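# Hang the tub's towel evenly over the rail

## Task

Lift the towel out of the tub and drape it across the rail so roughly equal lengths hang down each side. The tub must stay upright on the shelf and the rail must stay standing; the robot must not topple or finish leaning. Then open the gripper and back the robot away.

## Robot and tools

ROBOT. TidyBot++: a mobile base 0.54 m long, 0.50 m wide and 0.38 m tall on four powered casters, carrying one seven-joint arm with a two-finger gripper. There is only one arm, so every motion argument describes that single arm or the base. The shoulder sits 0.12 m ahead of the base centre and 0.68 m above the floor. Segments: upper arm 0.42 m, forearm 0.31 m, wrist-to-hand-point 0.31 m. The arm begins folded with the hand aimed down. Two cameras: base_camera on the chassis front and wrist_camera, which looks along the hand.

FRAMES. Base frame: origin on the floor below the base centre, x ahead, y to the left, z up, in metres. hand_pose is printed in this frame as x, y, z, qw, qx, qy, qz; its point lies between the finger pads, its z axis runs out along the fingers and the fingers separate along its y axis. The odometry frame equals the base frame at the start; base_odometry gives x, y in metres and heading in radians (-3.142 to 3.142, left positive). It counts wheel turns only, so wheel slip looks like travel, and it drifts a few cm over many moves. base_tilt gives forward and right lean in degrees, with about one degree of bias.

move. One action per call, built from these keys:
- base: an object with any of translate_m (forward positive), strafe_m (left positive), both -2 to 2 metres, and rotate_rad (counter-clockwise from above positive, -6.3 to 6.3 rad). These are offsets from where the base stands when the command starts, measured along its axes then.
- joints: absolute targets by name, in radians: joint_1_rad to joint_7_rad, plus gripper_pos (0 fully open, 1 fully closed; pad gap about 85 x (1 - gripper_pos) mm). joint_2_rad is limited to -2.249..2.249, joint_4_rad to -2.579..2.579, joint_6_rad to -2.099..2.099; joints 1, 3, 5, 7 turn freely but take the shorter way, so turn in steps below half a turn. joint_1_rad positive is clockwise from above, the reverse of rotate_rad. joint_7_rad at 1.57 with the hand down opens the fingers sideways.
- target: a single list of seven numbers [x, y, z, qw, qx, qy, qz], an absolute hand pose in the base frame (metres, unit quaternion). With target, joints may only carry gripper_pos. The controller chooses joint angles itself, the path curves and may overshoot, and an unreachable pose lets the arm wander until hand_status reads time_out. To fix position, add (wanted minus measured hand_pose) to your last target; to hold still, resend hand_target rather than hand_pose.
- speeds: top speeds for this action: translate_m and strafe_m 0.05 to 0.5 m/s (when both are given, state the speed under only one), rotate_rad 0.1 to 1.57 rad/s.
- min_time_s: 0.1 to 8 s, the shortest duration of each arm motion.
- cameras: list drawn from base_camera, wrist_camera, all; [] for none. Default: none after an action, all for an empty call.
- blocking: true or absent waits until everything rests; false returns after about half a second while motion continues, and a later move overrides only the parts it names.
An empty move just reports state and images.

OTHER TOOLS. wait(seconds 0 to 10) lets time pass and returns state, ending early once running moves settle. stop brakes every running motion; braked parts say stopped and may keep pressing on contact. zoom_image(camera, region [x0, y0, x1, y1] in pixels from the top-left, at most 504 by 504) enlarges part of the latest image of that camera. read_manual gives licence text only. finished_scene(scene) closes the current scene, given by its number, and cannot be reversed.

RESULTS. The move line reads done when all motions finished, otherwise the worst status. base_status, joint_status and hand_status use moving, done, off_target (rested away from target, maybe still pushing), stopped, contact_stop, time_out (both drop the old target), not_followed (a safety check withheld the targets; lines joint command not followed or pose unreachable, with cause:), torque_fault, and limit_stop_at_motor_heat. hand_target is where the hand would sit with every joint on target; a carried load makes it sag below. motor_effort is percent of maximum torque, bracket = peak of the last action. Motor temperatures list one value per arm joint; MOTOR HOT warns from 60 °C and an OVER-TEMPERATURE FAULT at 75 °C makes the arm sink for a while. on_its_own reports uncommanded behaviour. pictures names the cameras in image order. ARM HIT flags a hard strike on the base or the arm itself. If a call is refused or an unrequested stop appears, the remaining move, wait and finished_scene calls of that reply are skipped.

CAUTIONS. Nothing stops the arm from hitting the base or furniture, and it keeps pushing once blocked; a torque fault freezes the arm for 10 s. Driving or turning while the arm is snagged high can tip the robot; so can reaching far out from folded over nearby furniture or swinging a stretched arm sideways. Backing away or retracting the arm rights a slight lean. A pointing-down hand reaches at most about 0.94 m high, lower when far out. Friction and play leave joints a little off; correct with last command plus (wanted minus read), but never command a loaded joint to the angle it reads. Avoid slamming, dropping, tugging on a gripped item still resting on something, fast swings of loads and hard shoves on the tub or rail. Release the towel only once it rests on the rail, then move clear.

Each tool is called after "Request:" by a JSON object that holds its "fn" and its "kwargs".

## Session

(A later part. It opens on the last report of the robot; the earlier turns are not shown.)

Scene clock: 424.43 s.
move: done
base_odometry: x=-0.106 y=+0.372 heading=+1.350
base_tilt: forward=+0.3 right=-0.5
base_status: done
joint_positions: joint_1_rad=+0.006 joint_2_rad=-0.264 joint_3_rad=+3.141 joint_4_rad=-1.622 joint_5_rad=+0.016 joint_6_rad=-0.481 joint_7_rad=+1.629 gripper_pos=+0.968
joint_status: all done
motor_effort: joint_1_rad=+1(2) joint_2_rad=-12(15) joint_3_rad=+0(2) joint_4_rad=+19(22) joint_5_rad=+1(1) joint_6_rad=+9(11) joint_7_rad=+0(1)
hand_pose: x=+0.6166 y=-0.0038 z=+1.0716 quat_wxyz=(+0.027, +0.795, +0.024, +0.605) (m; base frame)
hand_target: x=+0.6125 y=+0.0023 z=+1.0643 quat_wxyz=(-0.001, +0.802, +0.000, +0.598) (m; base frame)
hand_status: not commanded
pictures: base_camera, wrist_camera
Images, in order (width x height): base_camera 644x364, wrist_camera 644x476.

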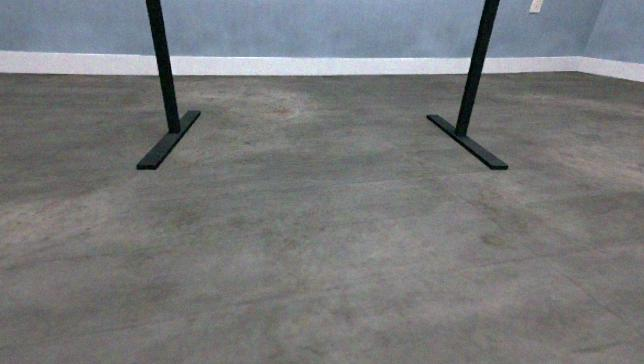

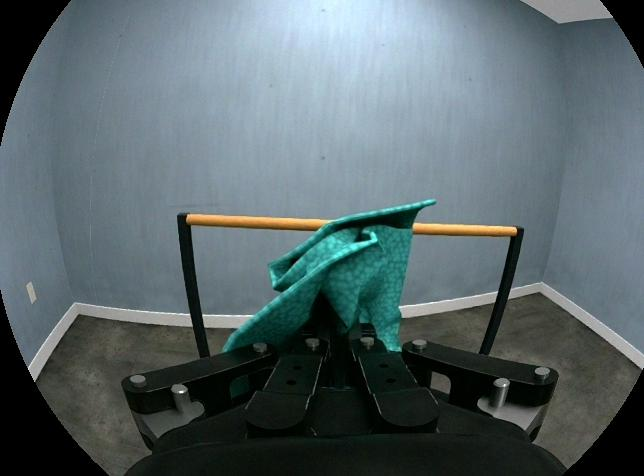

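Request:
{"fn": "move", "kwargs": {"joints": {"joint_6_rad": -0.2}, "cameras": ["wrist_camera"]}}

Scene clock: 438.37 s.
move: done
base_odometry: x=-0.106 y=+0.372 heading=+1.350
base_tilt: forward=+0.3 right=-0.6
base_status: not commanded
joint_positions: joint_1_rad=+0.006 joint_2_rad=-0.265 joint_3_rad=+3.141 joint_4_rad=-1.624 joint_5_rad=+0.016 joint_6_rad=-0.221 joint_7_rad=+1.629 gripper_pos=+0.968
joint_status: all done
motor_effort: joint_1_rad=+1(2) joint_2_rad=-11(13) joint_3_rad=+0(1) joint_4_rad=+20(22) joint_5_rad=+1(1) joint_6_rad=+10(11) joint_7_rad=+0(0)
hand_pose: x=+0.6272 y=-0.0026 z=+1.1516 quat_wxyz=(+0.029, +0.710, +0.023, +0.704) (m; base frame)
hand_target: x=+0.6254 y=+0.0023 z=+1.1565 quat_wxyz=(-0.001, +0.703, +0.000, +0.711) (m; base frame)
hand_status: not commanded
pictures: wrist_camera
Images, in order (width x height): wrist_camera 644x476.

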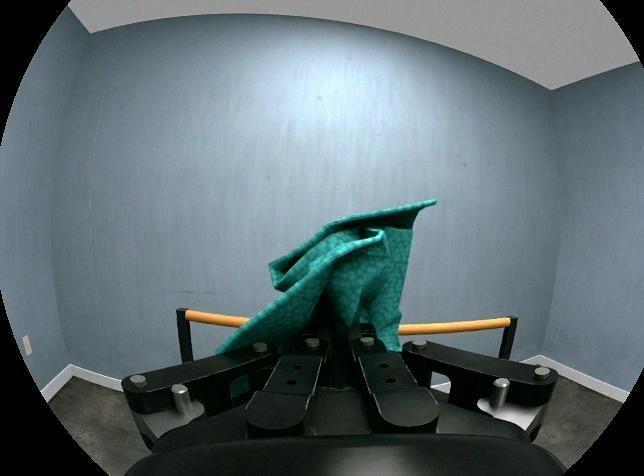

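Request:
{"fn": "move", "kwargs": {"joints": {"joint_1_rad": 0.0, "joint_2_rad": 0.857, "joint_3_rad": 3.14, "joint_4_rad": -1.527, "joint_5_rad": 0.0, "joint_6_rad": -0.757, "joint_7_rad": 1.57}, "min_time_s": 2.5, "cameras": ["wrist_camera", "base_camera"]}}

Scene clock: 454.30 s.
move: done
base_odometry: x=-0.106 y=+0.372 heading=+1.350
base_tilt: forward=+0.3 right=-0.6
base_status: not commanded
joint_positions: joint_1_rad=+0.006 joint_2_rad=+0.829 joint_3_rad=+3.141 joint_4_rad=-1.552 joint_5_rad=+0.016 joint_6_rad=-0.707 joint_7_rad=+1.629 gripper_pos=+0.968
joint_status: all done
motor_effort: joint_1_rad=+0(2) joint_2_rad=-36(39) joint_3_rad=+0(1) joint_4_rad=+11(21) joint_5_rad=+1(2) joint_6_rad=+1(10) joint_7_rad=+0(2)
hand_pose: x=+0.6629 y=-0.0051 z=+0.4279 quat_wxyz=(+0.006, +0.999, +0.032, +0.027) (m; base frame)
hand_target: x=+0.6532 y=+0.0022 z=+0.4176 quat_wxyz=(-0.001, +1.000, +0.000, +0.000) (m; base frame)
hand_status: not commanded
pictures: base_camera, wrist_camera
Images, in order (width x height): base_camera 644x364, wrist_camera 644x476.

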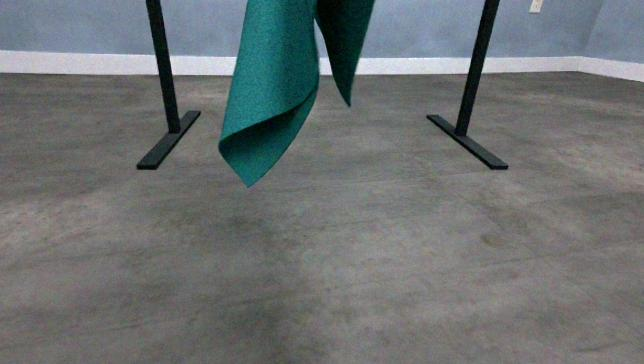

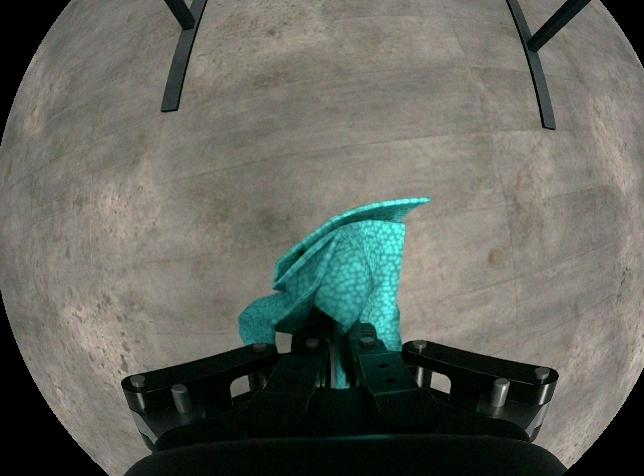

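Request:
{"fn": "move", "kwargs": {"joints": {"joint_1_rad": 0.0, "joint_2_rad": -0.0925, "joint_3_rad": 3.14, "joint_4_rad": -1.295, "joint_5_rad": 0.0, "joint_6_rad": -0.80, "joint_7_rad": 1.57}, "min_time_s": 2.5, "cameras": []}}

Request:
{"fn": "move", "kwargs": {"base": {"translate_m": 0.39}, "speeds": {"translate_m": 0.3}, "cameras": ["base_camera", "wrist_camera"]}}

Scene clock: 474.20 s.
move: done
base_odometry: x=-0.106 y=+0.372 heading=+1.350
base_tilt: forward=+0.3 right=-0.6
base_status: not commanded
joint_positions: joint_1_rad=+0.006 joint_2_rad=-0.083 joint_3_rad=+3.141 joint_4_rad=-1.320 joint_5_rad=+0.016 joint_6_rad=-0.742 joint_7_rad=+1.629 gripper_pos=+0.968
joint_status: all done
motor_effort: joint_1_rad=+1(2) joint_2_rad=-17(41) joint_3_rad=+0(1) joint_4_rad=+19(20) joint_5_rad=+1(2) joint_6_rad=+8(9) joint_7_rad=+0(2)
hand_pose: x=+0.6668 y=-0.0052 z=+1.0809 quat_wxyz=(+0.026, +0.835, +0.024, +0.549) (m; base frame)
hand_target: x=+0.6561 y=+0.0023 z=+1.0837 quat_wxyz=(-0.001, +0.842, +0.000, +0.539) (m; base frame)
hand_status: not commanded
pictures: none
No camera images: "cameras" was empty.

Scene clock: 476.47 s.
move: done
base_odometry: x=-0.020 y=+0.753 heading=+1.350
base_tilt: forward=+0.2 right=-0.6
base_status: done
joint_positions: joint_1_rad=+0.006 joint_2_rad=-0.086 joint_3_rad=+3.141 joint_4_rad=-1.320 joint_5_rad=+0.016 joint_6_rad=-0.743 joint_7_rad=+1.629 gripper_pos=+0.968
joint_status: not commanded
motor_effort: joint_1_rad=+1(2) joint_2_rad=-17(20) joint_3_rad=+0(1) joint_4_rad=+19(20) joint_5_rad=+1(1) joint_6_rad=+8(9) joint_7_rad=+0(0)
hand_pose: x=+0.6656 y=-0.0052 z=+1.0821 quat_wxyz=(+0.026, +0.835, +0.024, +0.550) (m; base frame)
hand_target: x=+0.6561 y=+0.0023 z=+1.0837 quat_wxyz=(-0.001, +0.842, +0.000, +0.539) (m; base frame)
hand_status: not commanded
pictures: base_camera, wrist_camera
Images, in order (width x height): base_camera 644x364, wrist_camera 644x476.

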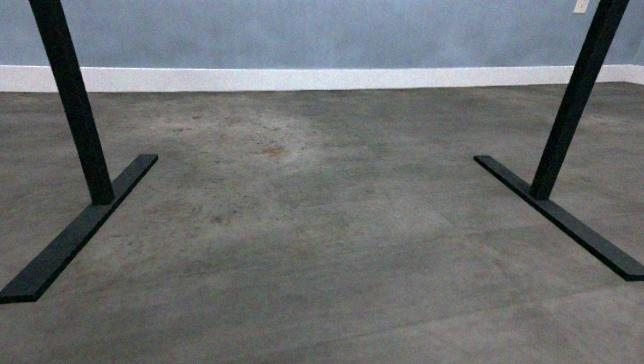

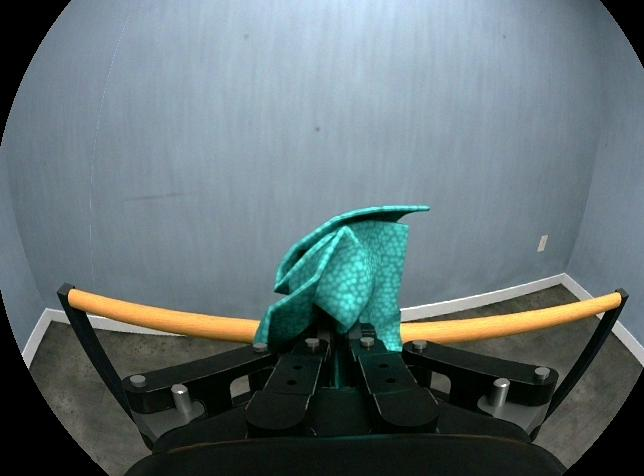

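Request:
{"fn": "move", "kwargs": {"base": {"translate_m": 0.18}, "speeds": {"translate_m": 0.12}, "cameras": ["wrist_camera", "base_camera"]}}

Scene clock: 493.63 s.
move: done
base_odometry: x=+0.020 y=+0.928 heading=+1.349
base_tilt: forward=+0.3 right=-0.6
base_status: done
joint_positions: joint_1_rad=+0.006 joint_2_rad=-0.088 joint_3_rad=+3.141 joint_4_rad=-1.320 joint_5_rad=+0.016 joint_6_rad=-0.743 joint_7_rad=+1.629 gripper_pos=+0.968
joint_status: not commanded
motor_effort: joint_1_rad=+1(1) joint_2_rad=-16(20) joint_3_rad=+0(1) joint_4_rad=+19(19) joint_5_rad=+1(1) joint_6_rad=+9(9) joint_7_rad=+0(1)
hand_pose: x=+0.6648 y=-0.0052 z=+1.0830 quat_wxyz=(+0.026, +0.834, +0.024, +0.550) (m; base frame)
hand_target: x=+0.6561 y=+0.0023 z=+1.0837 quat_wxyz=(-0.001, +0.842, +0.000, +0.539) (m; base frame)
hand_status: not commanded
pictures: base_camera, wrist_camera
Images, in order (width x height): base_camera 644x364, wrist_camera 644x476.

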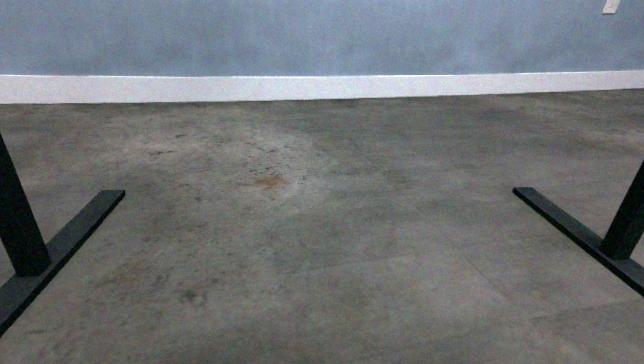

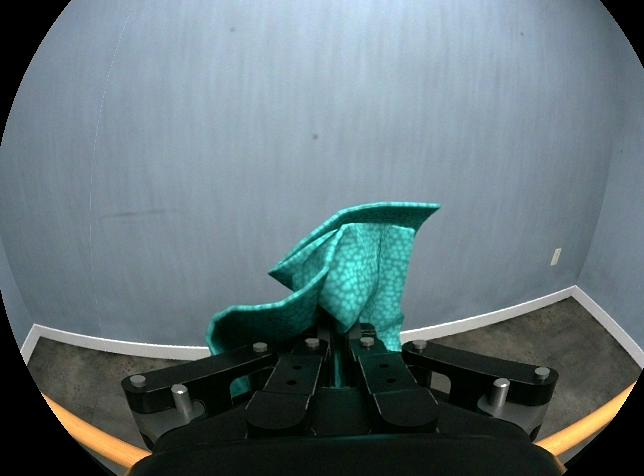

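Request:
{"fn": "move", "kwargs": {"joints": {"joint_2_rad": -0.113, "joint_4_rad": -1.414, "joint_6_rad": -0.702}, "min_time_s": 1.5, "cameras": ["wrist_camera"]}}

Scene clock: 512.10 s.
move: done
base_odometry: x=+0.020 y=+0.928 heading=+1.349
base_tilt: forward=+0.3 right=-0.6
base_status: not commanded
joint_positions: joint_1_rad=+0.006 joint_2_rad=-0.088 joint_3_rad=+3.141 joint_4_rad=-1.386 joint_5_rad=+0.016 joint_6_rad=-0.741 joint_7_rad=+1.629 gripper_pos=+0.968
joint_status: all done
motor_effort: joint_1_rad=+1(1) joint_2_rad=-16(17) joint_3_rad=+0(1) joint_4_rad=+18(19) joint_5_rad=+1(1) joint_6_rad=+7(9) joint_7_rad=+0(0)
hand_pose: x=+0.6625 y=-0.0052 z=+1.0451 quat_wxyz=(+0.025, +0.852, +0.025, +0.523) (m; base frame)
hand_target: x=+0.6572 y=+0.0023 z=+1.0533 quat_wxyz=(-0.001, +0.842, +0.000, +0.539) (m; base frame)
hand_status: not commanded
pictures: wrist_camera
Images, in order (width x height): wrist_camera 644x476.

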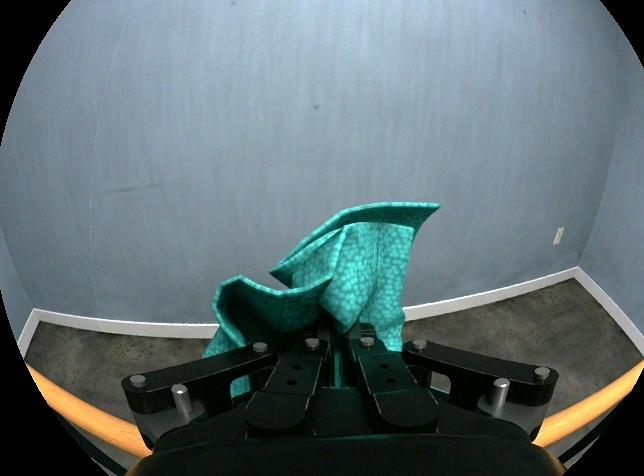

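Request:
{"fn": "move", "kwargs": {"base": {"translate_m": 0.02}, "speeds": {"translate_m": 0.1}, "cameras": []}}

Request:
{"fn": "move", "kwargs": {"joints": {"gripper_pos": 0.6}, "cameras": ["wrist_camera"]}}

Scene clock: 524.40 s.
move: done
base_odometry: x=+0.024 y=+0.948 heading=+1.349
base_tilt: forward=+0.2 right=-0.6
base_status: done
joint_positions: joint_1_rad=+0.006 joint_2_rad=-0.099 joint_3_rad=+3.141 joint_4_rad=-1.388 joint_5_rad=+0.016 joint_6_rad=-0.741 joint_7_rad=+1.629 gripper_pos=+0.968
joint_status: not commanded
motor_effort: joint_1_rad=+0(1) joint_2_rad=-15(20) joint_3_rad=+0(1) joint_4_rad=+19(19) joint_5_rad=+1(1) joint_6_rad=+8(9) joint_7_rad=+0(0)
hand_pose: x=+0.6582 y=-0.0052 z=+1.0502 quat_wxyz=(+0.025, +0.849, +0.025, +0.527) (m; base frame)
hand_target: x=+0.6572 y=+0.0023 z=+1.0533 quat_wxyz=(-0.001, +0.842, +0.000, +0.539) (m; base frame)
hand_status: not commanded
pictures: none
No camera images: "cameras" was empty.

Scene clock: 525.17 s.
move: done
base_odometry: x=+0.024 y=+0.948 heading=+1.349
base_tilt: forward=+0.2 right=-0.6
base_status: not commanded
joint_positions: joint_1_rad=+0.006 joint_2_rad=-0.099 joint_3_rad=+3.141 joint_4_rad=-1.388 joint_5_rad=+0.016 joint_6_rad=-0.741 joint_7_rad=+1.629 gripper_pos=+0.600
joint_status: all done
motor_effort: joint_1_rad=+0(1) joint_2_rad=-16(16) joint_3_rad=+0(0) joint_4_rad=+19(19) joint_5_rad=+1(1) joint_6_rad=+8(9) joint_7_rad=+0(0)
hand_pose: x=+0.6582 y=-0.0052 z=+1.0502 quat_wxyz=(+0.025, +0.849, +0.025, +0.527) (m; base frame)
hand_target: x=+0.6572 y=+0.0023 z=+1.0533 quat_wxyz=(-0.001, +0.842, +0.000, +0.539) (m; base frame)
hand_status: not commanded
pictures: wrist_camera
Images, in order (width x height): wrist_camera 644x476.

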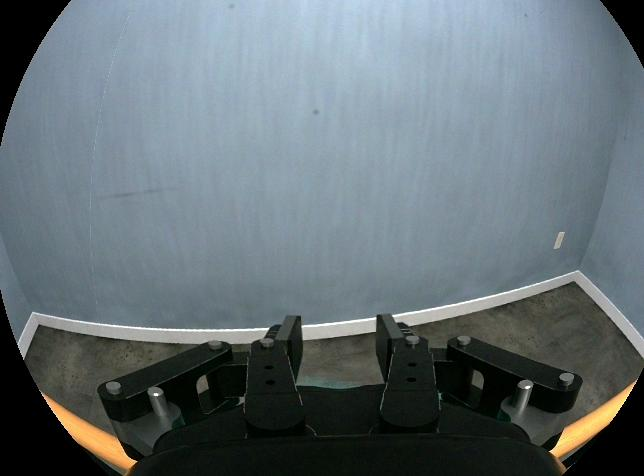

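Request:
{"fn": "move", "kwargs": {"joints": {"joint_2_rad": -0.13, "joint_4_rad": -1.25}, "cameras": ["wrist_camera"]}}

Request:
{"fn": "move", "kwargs": {"base": {"translate_m": -0.4}, "speeds": {"translate_m": 0.3}, "cameras": ["wrist_camera"]}}

Scene clock: 531.17 s.
move: done
base_odometry: x=+0.024 y=+0.948 heading=+1.349
base_tilt: forward=+0.2 right=-0.6
base_status: not commanded
joint_positions: joint_1_rad=+0.006 joint_2_rad=-0.112 joint_3_rad=+3.141 joint_4_rad=-1.272 joint_5_rad=+0.016 joint_6_rad=-0.741 joint_7_rad=+1.629 gripper_pos=+0.600
joint_status: all done
motor_effort: joint_1_rad=+1(1) joint_2_rad=-15(18) joint_3_rad=+0(0) joint_4_rad=+18(20) joint_5_rad=+1(1) joint_6_rad=+7(9) joint_7_rad=+0(0)
hand_pose: x=+0.6545 y=-0.0051 z=+1.1248 quat_wxyz=(+0.027, +0.813, +0.023, +0.581) (m; base frame)
hand_target: x=+0.6489 y=+0.0023 z=+1.1586 quat_wxyz=(-0.001, +0.790, +0.000, +0.613) (m; base frame)
hand_status: not commanded
pictures: wrist_camera
Images, in order (width x height): wrist_camera 644x476.

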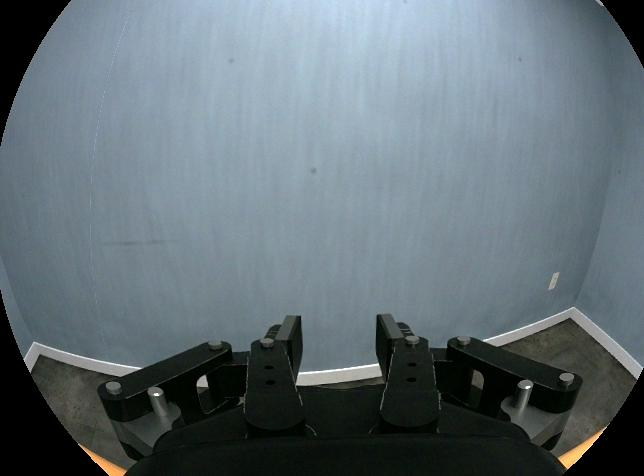

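Scene clock: 533.50 s.
move: done
base_odometry: x=-0.064 y=+0.558 heading=+1.349
base_tilt: forward=+0.3 right=-0.6
base_status: done
joint_positions: joint_1_rad=+0.005 joint_2_rad=-0.124 joint_3_rad=+3.141 joint_4_rad=-1.272 joint_5_rad=+0.016 joint_6_rad=-0.741 joint_7_rad=+1.629 gripper_pos=+0.600
joint_status: not commanded
motor_effort: joint_1_rad=+1(3) joint_2_rad=-15(20) joint_3_rad=+0(2) joint_4_rad=+18(19) joint_5_rad=+1(1) joint_6_rad=+8(9) joint_7_rad=+0(1)
hand_pose: x=+0.6495 y=-0.0047 z=+1.1307 quat_wxyz=(+0.027, +0.810, +0.023, +0.585) (m; base frame)
hand_target: x=+0.6489 y=+0.0023 z=+1.1586 quat_wxyz=(-0.001, +0.790, +0.000, +0.613) (m; base frame)
hand_status: not commanded
pictures: wrist_camera
Images, in order (width x height): wrist_camera 644x476.

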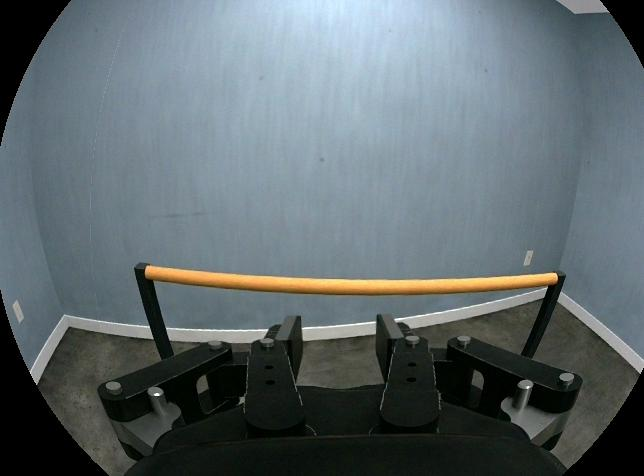

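Request:
{"fn": "move", "kwargs": {"joints": {"joint_6_rad": -1.5}, "cameras": ["wrist_camera", "base_camera"]}}

Scene clock: 538.00 s.
move: done
base_odometry: x=-0.064 y=+0.558 heading=+1.349
base_tilt: forward=+0.3 right=-0.5
base_status: not commanded
joint_positions: joint_1_rad=+0.005 joint_2_rad=-0.124 joint_3_rad=+3.141 joint_4_rad=-1.268 joint_5_rad=+0.016 joint_6_rad=-1.450 joint_7_rad=+1.629 gripper_pos=+0.600
joint_status: all done
motor_effort: joint_1_rad=+0(1) joint_2_rad=-12(15) joint_3_rad=+0(1) joint_4_rad=+16(18) joint_5_rad=+1(1) joint_6_rad=+5(9) joint_7_rad=+0(1)
hand_pose: x=+0.5153 y=-0.0057 z=+0.9635 quat_wxyz=(+0.017, +0.962, +0.024, +0.270) (m; base frame)
hand_target: x=+0.5025 y=+0.0020 z=+0.9661 quat_wxyz=(+0.000, +0.966, +0.000, +0.258) (m; base frame)
hand_status: not commanded
pictures: base_camera, wrist_camera
Images, in order (width x height): base_camera 644x364, wrist_camera 644x476.

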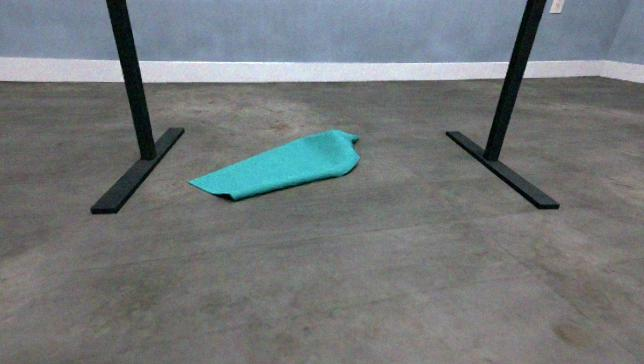

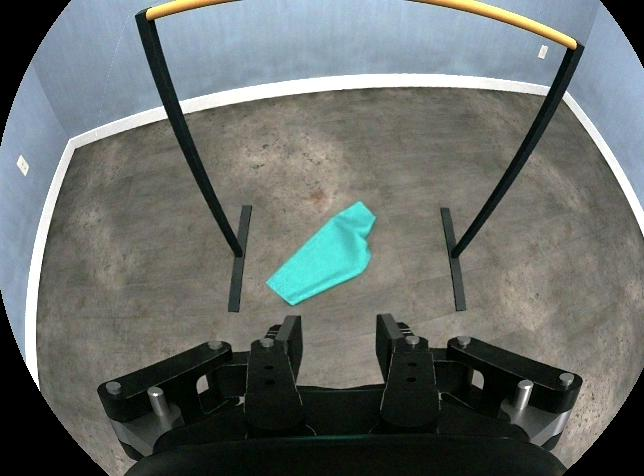

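Request:
{"fn": "zoom_image", "kwargs": {"camera": "wrist_camera", "region": [220, 170, 420, 330]}}

Request:
{"fn": "zoom_image", "kwargs": {"camera": "base_camera", "region": [160, 100, 400, 230]}}

Scaled by 2.520.

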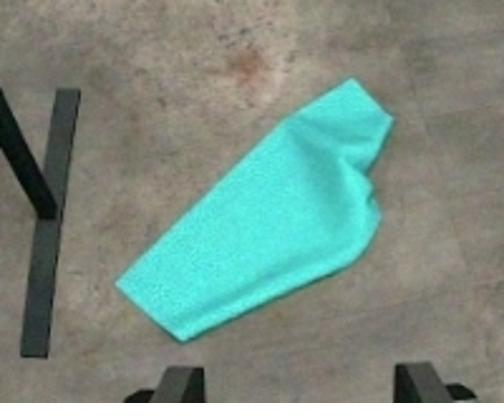

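Scaled by 2.100.

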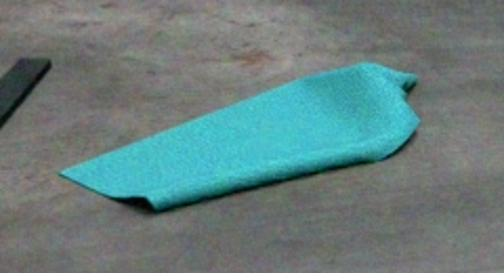

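Request:
{"fn": "move", "kwargs": {"base": {"translate_m": 0.12, "strafe_m": 0.2}, "joints": {"gripper_pos": 0.0, "joint_1_rad": 0.0, "joint_2_rad": 0.75, "joint_3_rad": 3.14, "joint_4_rad": -1.70, "joint_5_rad": 0.0, "joint_6_rad": -0.69, "joint_7_rad": 1.1}, "min_time_s": 2.5, "cameras": ["wrist_camera", "base_camera"]}}

Scene clock: 595.87 s.
move: done
base_odometry: x=-0.233 y=+0.719 heading=+1.350
base_tilt: forward=+0.3 right=-0.6
base_status: done
joint_positions: joint_1_rad=+0.000 joint_2_rad=+0.724 joint_3_rad=+3.138 joint_4_rad=-1.681 joint_5_rad=+0.016 joint_6_rad=-0.739 joint_7_rad=+1.164 gripper_pos=+0.000
joint_status: all done
motor_effort: joint_1_rad=+0(3) joint_2_rad=-33(36) joint_3_rad=+0(3) joint_4_rad=+10(17) joint_5_rad=+1(2) joint_6_rad=+0(6) joint_7_rad=+0(1)
hand_pose: x=+0.6083 y=-0.0003 z=+0.4531 quat_wxyz=(+0.005, +0.981, -0.195, +0.000) (m; base frame)
hand_target: x=+0.6068 y=+0.0022 z=+0.4363 quat_wxyz=(-0.001, +0.973, -0.233, +0.001) (m; base frame)
hand_status: not commanded
pictures: base_camera, wrist_camera
Images, in order (width x height): base_camera 644x364, wrist_camera 644x476.

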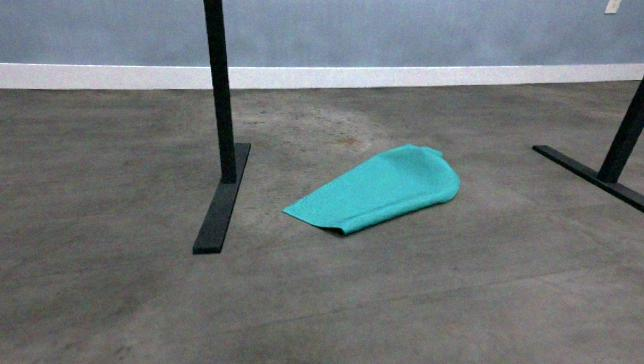

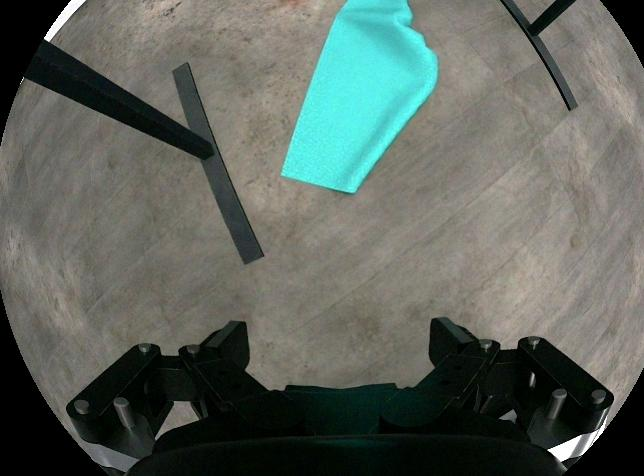

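Request:
{"fn": "move", "kwargs": {"target": [0.70, -0.005, 0.22, 0, 0.976, -0.216, 0], "min_time_s": 2, "cameras": ["wrist_camera", "base_camera"]}}

Scene clock: 646.80 s.
move: done
base_odometry: x=-0.233 y=+0.719 heading=+1.350
base_tilt: forward=+0.2 right=-0.6
base_status: not commanded
joint_positions: joint_1_rad=-0.022 joint_2_rad=+1.269 joint_3_rad=+3.223 joint_4_rad=-1.272 joint_5_rad=-0.113 joint_6_rad=-0.642 joint_7_rad=+1.198 gripper_pos=+0.000
joint_status: not commanded
motor_effort: joint_1_rad=+0(1) joint_2_rad=-41(43) joint_3_rad=+1(1) joint_4_rad=+8(10) joint_5_rad=+1(1) joint_6_rad=+0(2) joint_7_rad=+0(0)
hand_pose: x=+0.6874 y=-0.0131 z=+0.2366 quat_wxyz=(+0.009, +0.973, -0.232, -0.017) (m; base frame)
hand_target: x=+0.7000 y=-0.0050 z=+0.2200 quat_wxyz=(+0.000, +0.976, -0.216, +0.000) (m; base frame)
hand_status: done (0.022 m and 2.9 deg from the pose sent, 0.251 m and 2.6 deg at the start)
pictures: base_camera, wrist_camera
Images, in order (width x height): base_camera 644x364, wrist_camera 644x476.

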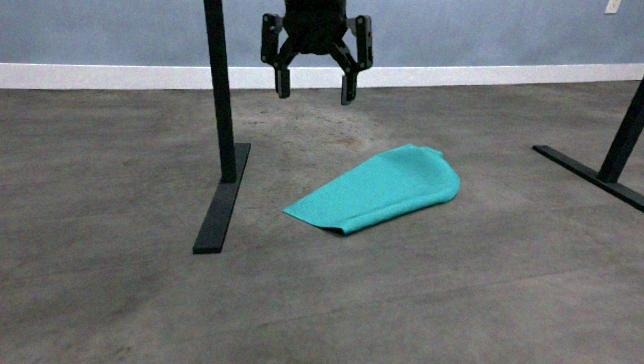

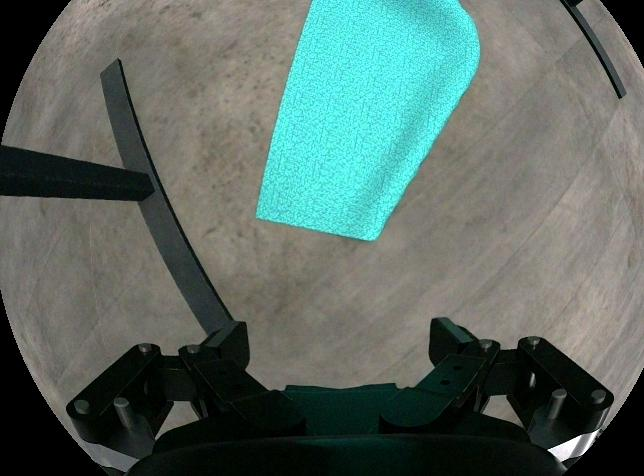

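Request:
{"fn": "move", "kwargs": {"base": {"translate_m": 0.045, "strafe_m": -0.022}, "target": [0.700, -0.005, 0.085, 0, 0.974, -0.225, 0.01], "min_time_s": 2, "cameras": ["wrist_camera", "base_camera"]}}

Scene clock: 672.37 s.
move: done
base_odometry: x=-0.201 y=+0.758 heading=+1.350
base_tilt: forward=+0.4 right=-0.6
base_status: done
joint_positions: joint_1_rad=-0.029 joint_2_rad=+1.558 joint_3_rad=+3.228 joint_4_rad=-1.054 joint_5_rad=-0.131 joint_6_rad=-0.545 joint_7_rad=+1.198 gripper_pos=+0.000
joint_status: not commanded
motor_effort: joint_1_rad=+0(2) joint_2_rad=-42(43) joint_3_rad=+1(2) joint_4_rad=+7(10) joint_5_rad=+1(1) joint_6_rad=+1(1) joint_7_rad=+0(1)
hand_pose: x=+0.6955 y=-0.0110 z=+0.1045 quat_wxyz=(+0.010, +0.974, -0.227, -0.003) (m; base frame)
hand_target: x=+0.7000 y=-0.0050 z=+0.0850 quat_wxyz=(+0.000, +0.974, -0.225, +0.010) (m; base frame)
hand_status: done (0.021 m and 2.0 deg from the pose sent, 0.152 m and 3.4 deg at the start)
pictures: base_camera, wrist_camera
Images, in order (width x height): base_camera 644x364, wrist_camera 644x476.

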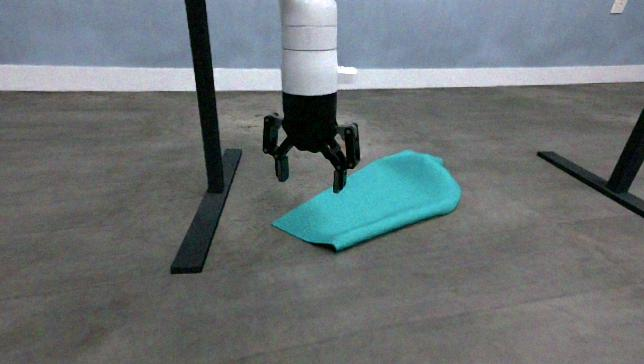

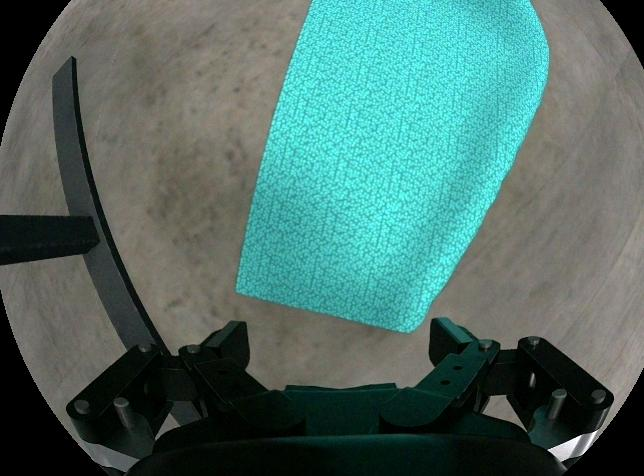

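Request:
{"fn": "move", "kwargs": {"target": [0.711, -0.011, 0.028, 0, 0.974, -0.225, 0.01], "min_time_s": 1.5, "cameras": ["wrist_camera", "base_camera"]}}

Request:
{"fn": "zoom_image", "kwargs": {"camera": "base_camera", "region": [220, 120, 420, 260]}}

Scene clock: 683.30 s.
move: done
base_odometry: x=-0.201 y=+0.758 heading=+1.350
base_tilt: forward=+0.3 right=-0.6
base_status: not commanded
joint_positions: joint_1_rad=-0.029 joint_2_rad=+1.716 joint_3_rad=+3.228 joint_4_rad=-0.822 joint_5_rad=-0.131 joint_6_rad=-0.545 joint_7_rad=+1.198 gripper_pos=+0.000
joint_status: not commanded
motor_effort: joint_1_rad=+1(1) joint_2_rad=-43(44) joint_3_rad=+0(1) joint_4_rad=+9(9) joint_5_rad=+1(1) joint_6_rad=+1(1) joint_7_rad=+0(1)
hand_pose: x=+0.7337 y=-0.0058 z=+0.0514 quat_wxyz=(+0.000, +0.975, -0.218, +0.032) (m; base frame)
hand_target: x=+0.7110 y=-0.0110 z=+0.0280 quat_wxyz=(+0.000, +0.974, -0.225, +0.010) (m; base frame)
hand_status: done (0.033 m and 2.7 deg from the pose sent, 0.078 m and 2.0 deg at the start)
pictures: base_camera, wrist_camera
Images, in order (width x height): base_camera 644x364, wrist_camera 644x476.

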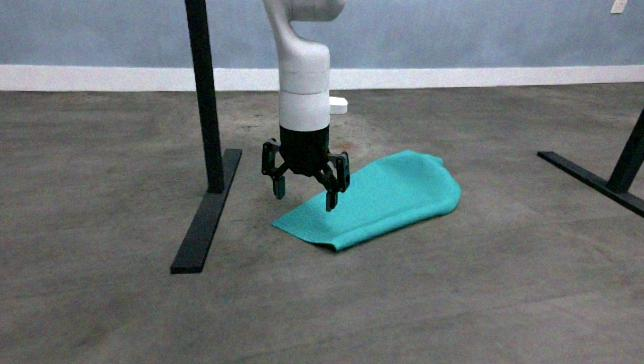

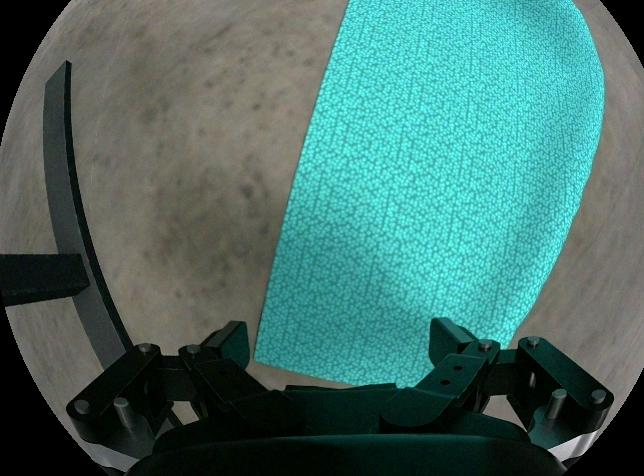

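Scaled by 2.520.

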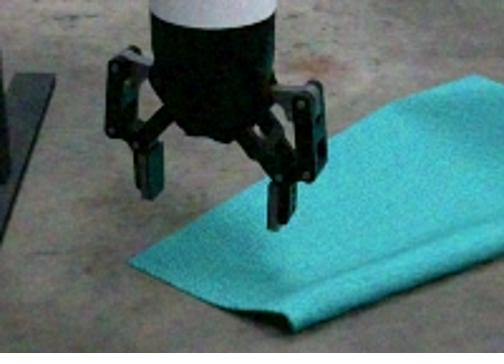

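Request:
{"fn": "move", "kwargs": {"target": [0.699, -0.037, 0.022, 0, 0.974, -0.225, 0.0], "min_time_s": 1.2, "cameras": ["wrist_camera", "base_camera"]}}

Request:
{"fn": "zoom_image", "kwargs": {"camera": "base_camera", "region": [220, 120, 420, 260]}}

Scene clock: 693.20 s.
move: done
base_odometry: x=-0.201 y=+0.758 heading=+1.350
base_tilt: forward=+0.3 right=-0.5
base_status: not commanded
joint_positions: joint_1_rad=+0.018 joint_2_rad=+1.721 joint_3_rad=+3.228 joint_4_rad=-0.821 joint_5_rad=-0.131 joint_6_rad=-0.545 joint_7_rad=+1.205 gripper_pos=+0.000
joint_status: not commanded
motor_effort: joint_1_rad=+1(1) joint_2_rad=-43(43) joint_3_rad=+1(1) joint_4_rad=+9(9) joint_5_rad=+1(1) joint_6_rad=+0(1) joint_7_rad=+0(0)
hand_pose: x=+0.7297 y=-0.0347 z=+0.0484 quat_wxyz=(+0.002, +0.971, -0.237, +0.030) (m; base frame)
hand_target: x=+0.6990 y=-0.0370 z=+0.0220 quat_wxyz=(+0.000, +0.974, -0.225, +0.000) (m; base frame)
hand_status: done (0.041 m and 3.7 deg from the pose sent, 0.055 m and 3.8 deg at the start)
pictures: base_camera, wrist_camera
Images, in order (width x height): base_camera 644x364, wrist_camera 644x476.

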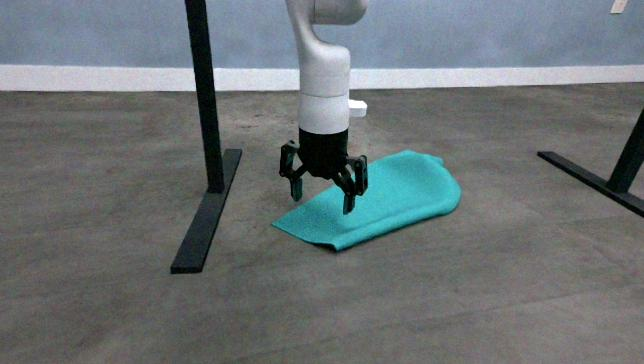

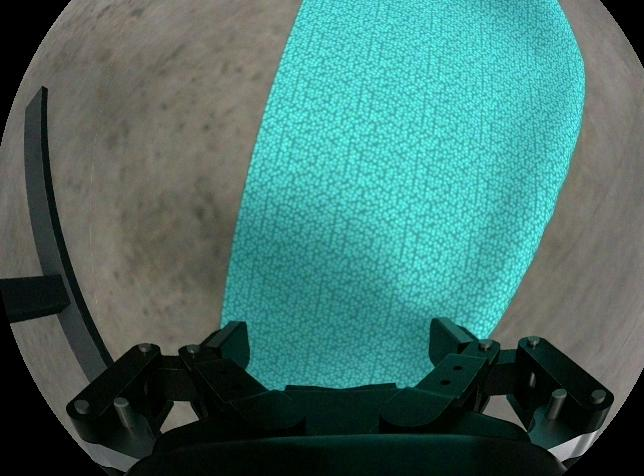

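Scaled by 2.520.

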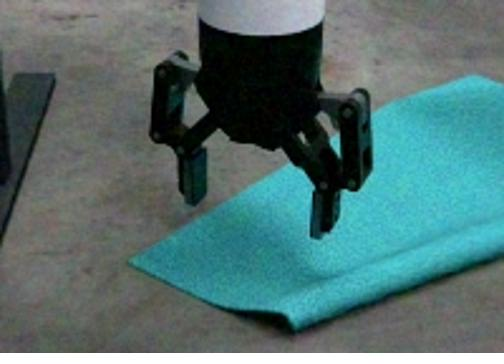

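Request:
{"fn": "move", "kwargs": {"target": [0.694, -0.037, 0.005, 0, 0.974, -0.225, 0.0], "min_time_s": 1.2, "cameras": ["wrist_camera", "base_camera"]}}

Request:
{"fn": "zoom_image", "kwargs": {"camera": "base_camera", "region": [220, 120, 420, 260]}}

Scene clock: 699.27 s.
move: done
base_odometry: x=-0.201 y=+0.758 heading=+1.350
base_tilt: forward=+0.3 right=-0.6
base_status: not commanded
joint_positions: joint_1_rad=+0.018 joint_2_rad=+1.761 joint_3_rad=+3.228 joint_4_rad=-0.798 joint_5_rad=-0.131 joint_6_rad=-0.545 joint_7_rad=+1.205 gripper_pos=+0.000
joint_status: not commanded
motor_effort: joint_1_rad=+0(1) joint_2_rad=-42(43) joint_3_rad=+1(1) joint_4_rad=+8(9) joint_5_rad=+1(1) joint_6_rad=+1(1) joint_7_rad=+0(0)
hand_pose: x=+0.7177 y=-0.0339 z=+0.0288 quat_wxyz=(+0.003, +0.971, -0.236, +0.022) (m; base frame)
hand_target: x=+0.6940 y=-0.0370 z=+0.0050 quat_wxyz=(+0.000, +0.974, -0.225, +0.000) (m; base frame)
hand_status: done (0.034 m and 2.9 deg from the pose sent, 0.056 m and 3.7 deg at the start)
pictures: base_camera, wrist_camera
Images, in order (width x height): base_camera 644x364, wrist_camera 644x476.

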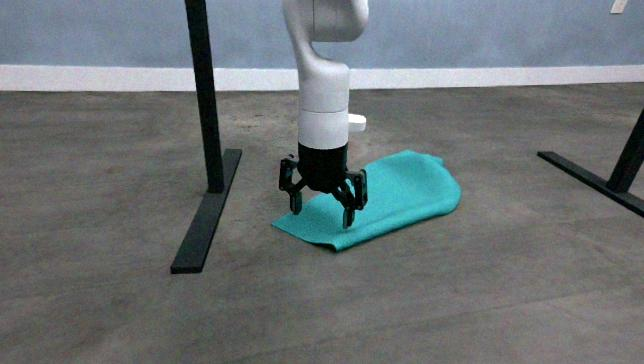

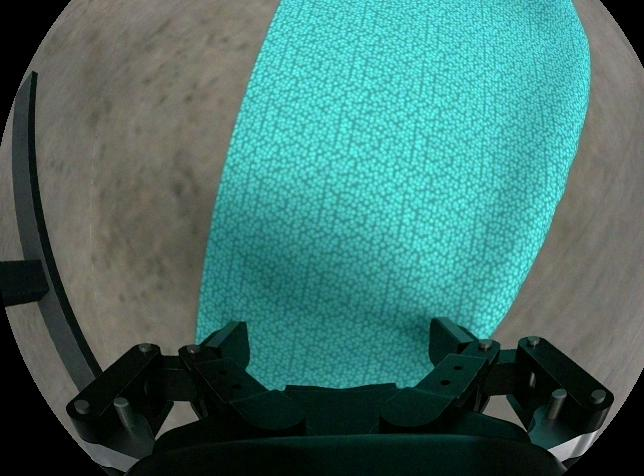

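Scaled by 2.520.

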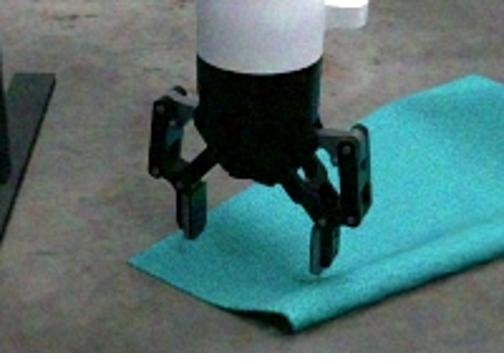

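Request:
{"fn": "move", "kwargs": {"target": [0.691, -0.037, -0.006, 0, 0.974, -0.225, 0.0], "min_time_s": 1.2, "cameras": ["wrist_camera", "base_camera"]}}

Request:
{"fn": "zoom_image", "kwargs": {"camera": "base_camera", "region": [220, 120, 420, 260]}}

Request:
{"fn": "zoom_image", "kwargs": {"camera": "wrist_camera", "region": [180, 230, 500, 430]}}

Scene clock: 705.87 s.
move: done
base_odometry: x=-0.201 y=+0.758 heading=+1.350
base_tilt: forward=+0.3 right=-0.6
base_status: not commanded
joint_positions: joint_1_rad=+0.018 joint_2_rad=+1.787 joint_3_rad=+3.228 joint_4_rad=-0.772 joint_5_rad=-0.131 joint_6_rad=-0.545 joint_7_rad=+1.205 gripper_pos=+0.000
joint_status: not commanded
motor_effort: joint_1_rad=+1(1) joint_2_rad=-42(42) joint_3_rad=+1(1) joint_4_rad=+8(9) joint_5_rad=+1(1) joint_6_rad=+1(2) joint_7_rad=+0(0)
hand_pose: x=+0.7150 y=-0.0332 z=+0.0177 quat_wxyz=(+0.003, +0.972, -0.235, +0.021) (m; base frame)
hand_target: x=+0.6910 y=-0.0370 z=-0.0060 quat_wxyz=(+0.000, +0.974, -0.225, +0.000) (m; base frame)
hand_status: done (0.034 m and 2.8 deg from the pose sent, 0.044 m and 2.9 deg at the start)
pictures: base_camera, wrist_camera
Images, in order (width x height): base_camera 644x364, wrist_camera 644x476.

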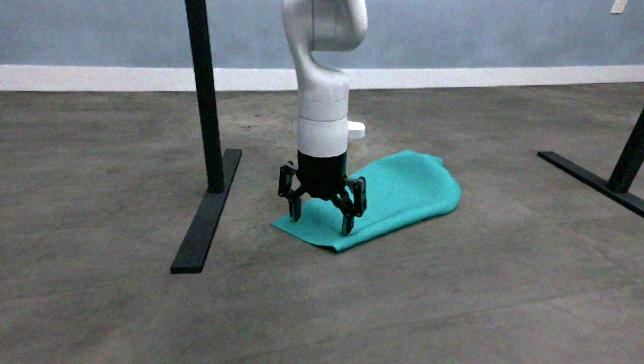

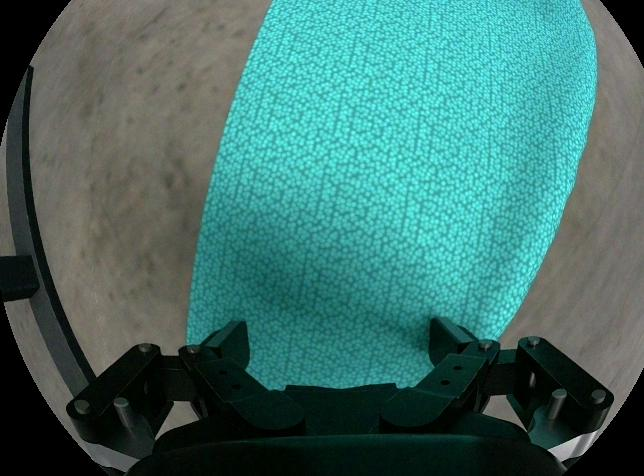

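Scaled by 2.520.

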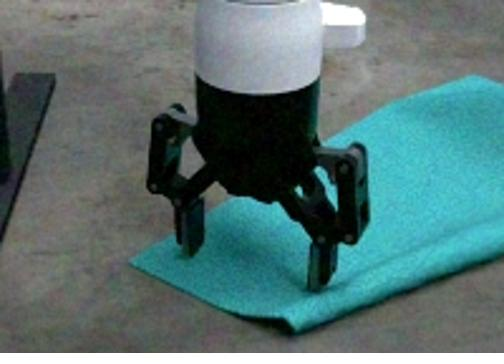

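Scaled by 1.575.

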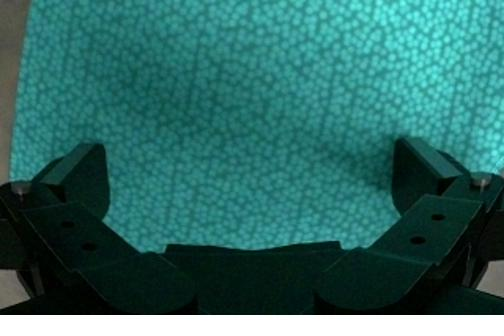

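Request:
{"fn": "move", "kwargs": {"joints": {"gripper_pos": 0.55}, "cameras": ["wrist_camera", "base_camera"]}}

Request:
{"fn": "zoom_image", "kwargs": {"camera": "wrist_camera", "region": [180, 230, 500, 430]}}

Scene clock: 711.83 s.
move: done
base_odometry: x=-0.201 y=+0.758 heading=+1.350
base_tilt: forward=+0.3 right=-0.5
base_status: not commanded
joint_positions: joint_1_rad=+0.031 joint_2_rad=+1.779 joint_3_rad=+3.235 joint_4_rad=-0.769 joint_5_rad=-0.131 joint_6_rad=-0.557 joint_7_rad=+1.205 gripper_pos=+0.549
joint_status: all done
motor_effort: joint_1_rad=-1(2) joint_2_rad=-33(42) joint_3_rad=-1(3) joint_4_rad=+9(10) joint_5_rad=+0(2) joint_6_rad=+4(6) joint_7_rad=+0(1)
hand_pose: x=+0.7177 y=-0.0443 z=+0.0230 quat_wxyz=(+0.006, +0.970, -0.241, +0.022) (m; base frame)
hand_target: x=+0.6910 y=-0.0370 z=-0.0060 quat_wxyz=(+0.000, +0.974, -0.225, +0.000) (m; base frame)
hand_status: not commanded
pictures: base_camera, wrist_camera
Images, in order (width x height): base_camera 644x364, wrist_camera 644x476.

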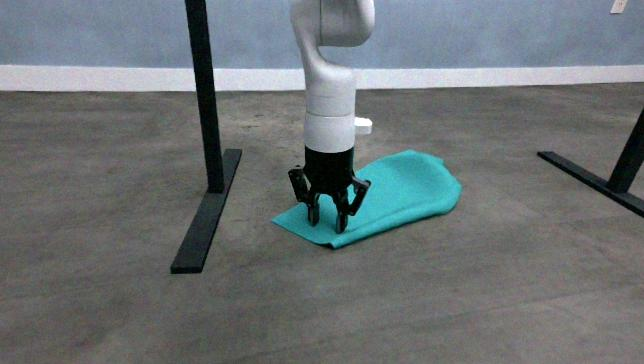

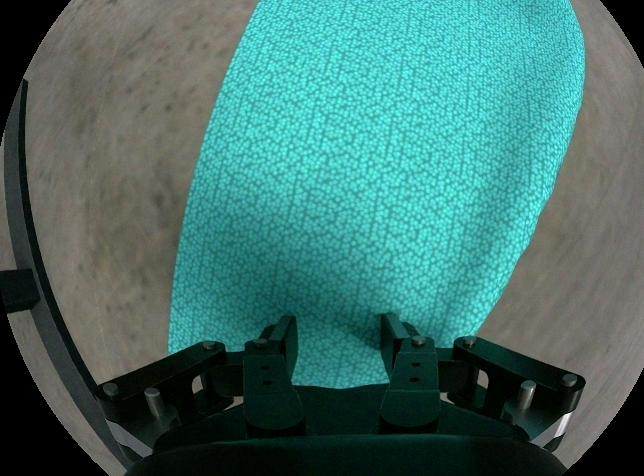

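Scaled by 1.575.

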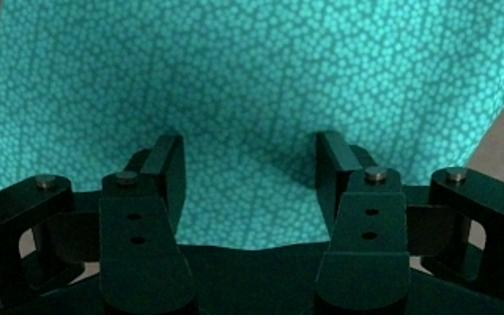

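Request:
{"fn": "move", "kwargs": {"joints": {"gripper_pos": 1.0}, "cameras": ["wrist_camera", "base_camera"]}}

Request:
{"fn": "zoom_image", "kwargs": {"camera": "wrist_camera", "region": [180, 230, 500, 430]}}

Scene clock: 718.57 s.
move: done
base_odometry: x=-0.201 y=+0.758 heading=+1.350
base_tilt: forward=+0.3 right=-0.6
base_status: not commanded
joint_positions: joint_1_rad=+0.039 joint_2_rad=+1.779 joint_3_rad=+3.237 joint_4_rad=-0.758 joint_5_rad=-0.131 joint_6_rad=-0.558 joint_7_rad=+1.205 gripper_pos=+0.999
joint_status: all done
motor_effort: joint_1_rad=-1(2) joint_2_rad=-34(36) joint_3_rad=-1(3) joint_4_rad=+7(9) joint_5_rad=+0(2) joint_6_rad=+2(7) joint_7_rad=+0(1)
hand_pose: x=+0.7233 y=-0.0499 z=+0.0251 quat_wxyz=(+0.006, +0.969, -0.244, +0.027) (m; base frame)
hand_target: x=+0.6910 y=-0.0370 z=-0.0060 quat_wxyz=(+0.000, +0.974, -0.225, +0.000) (m; base frame)
hand_status: not commanded
pictures: base_camera, wrist_camera
Images, in order (width x height): base_camera 644x364, wrist_camera 644x476.

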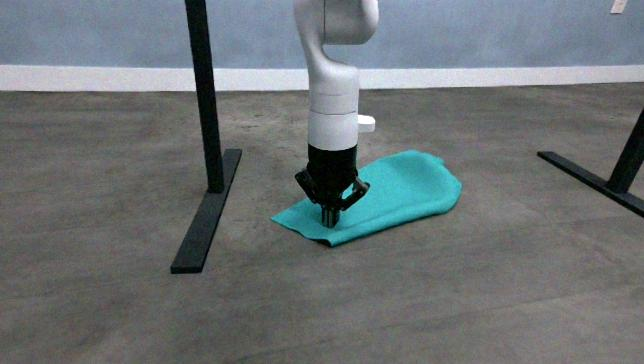

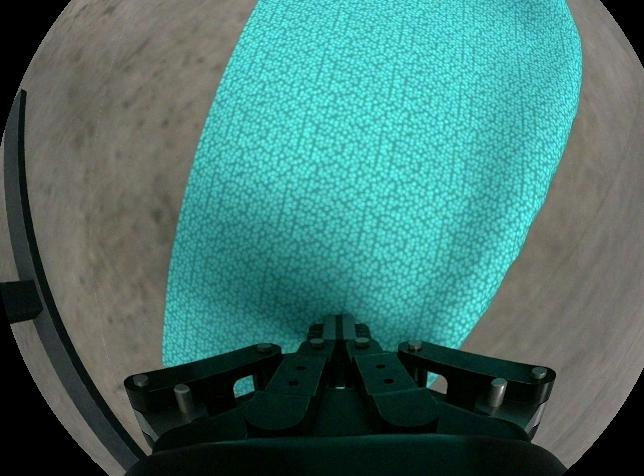

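Scaled by 1.575.

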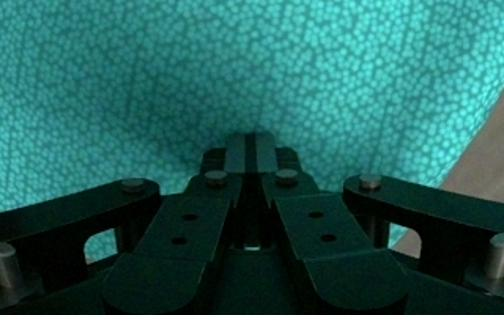

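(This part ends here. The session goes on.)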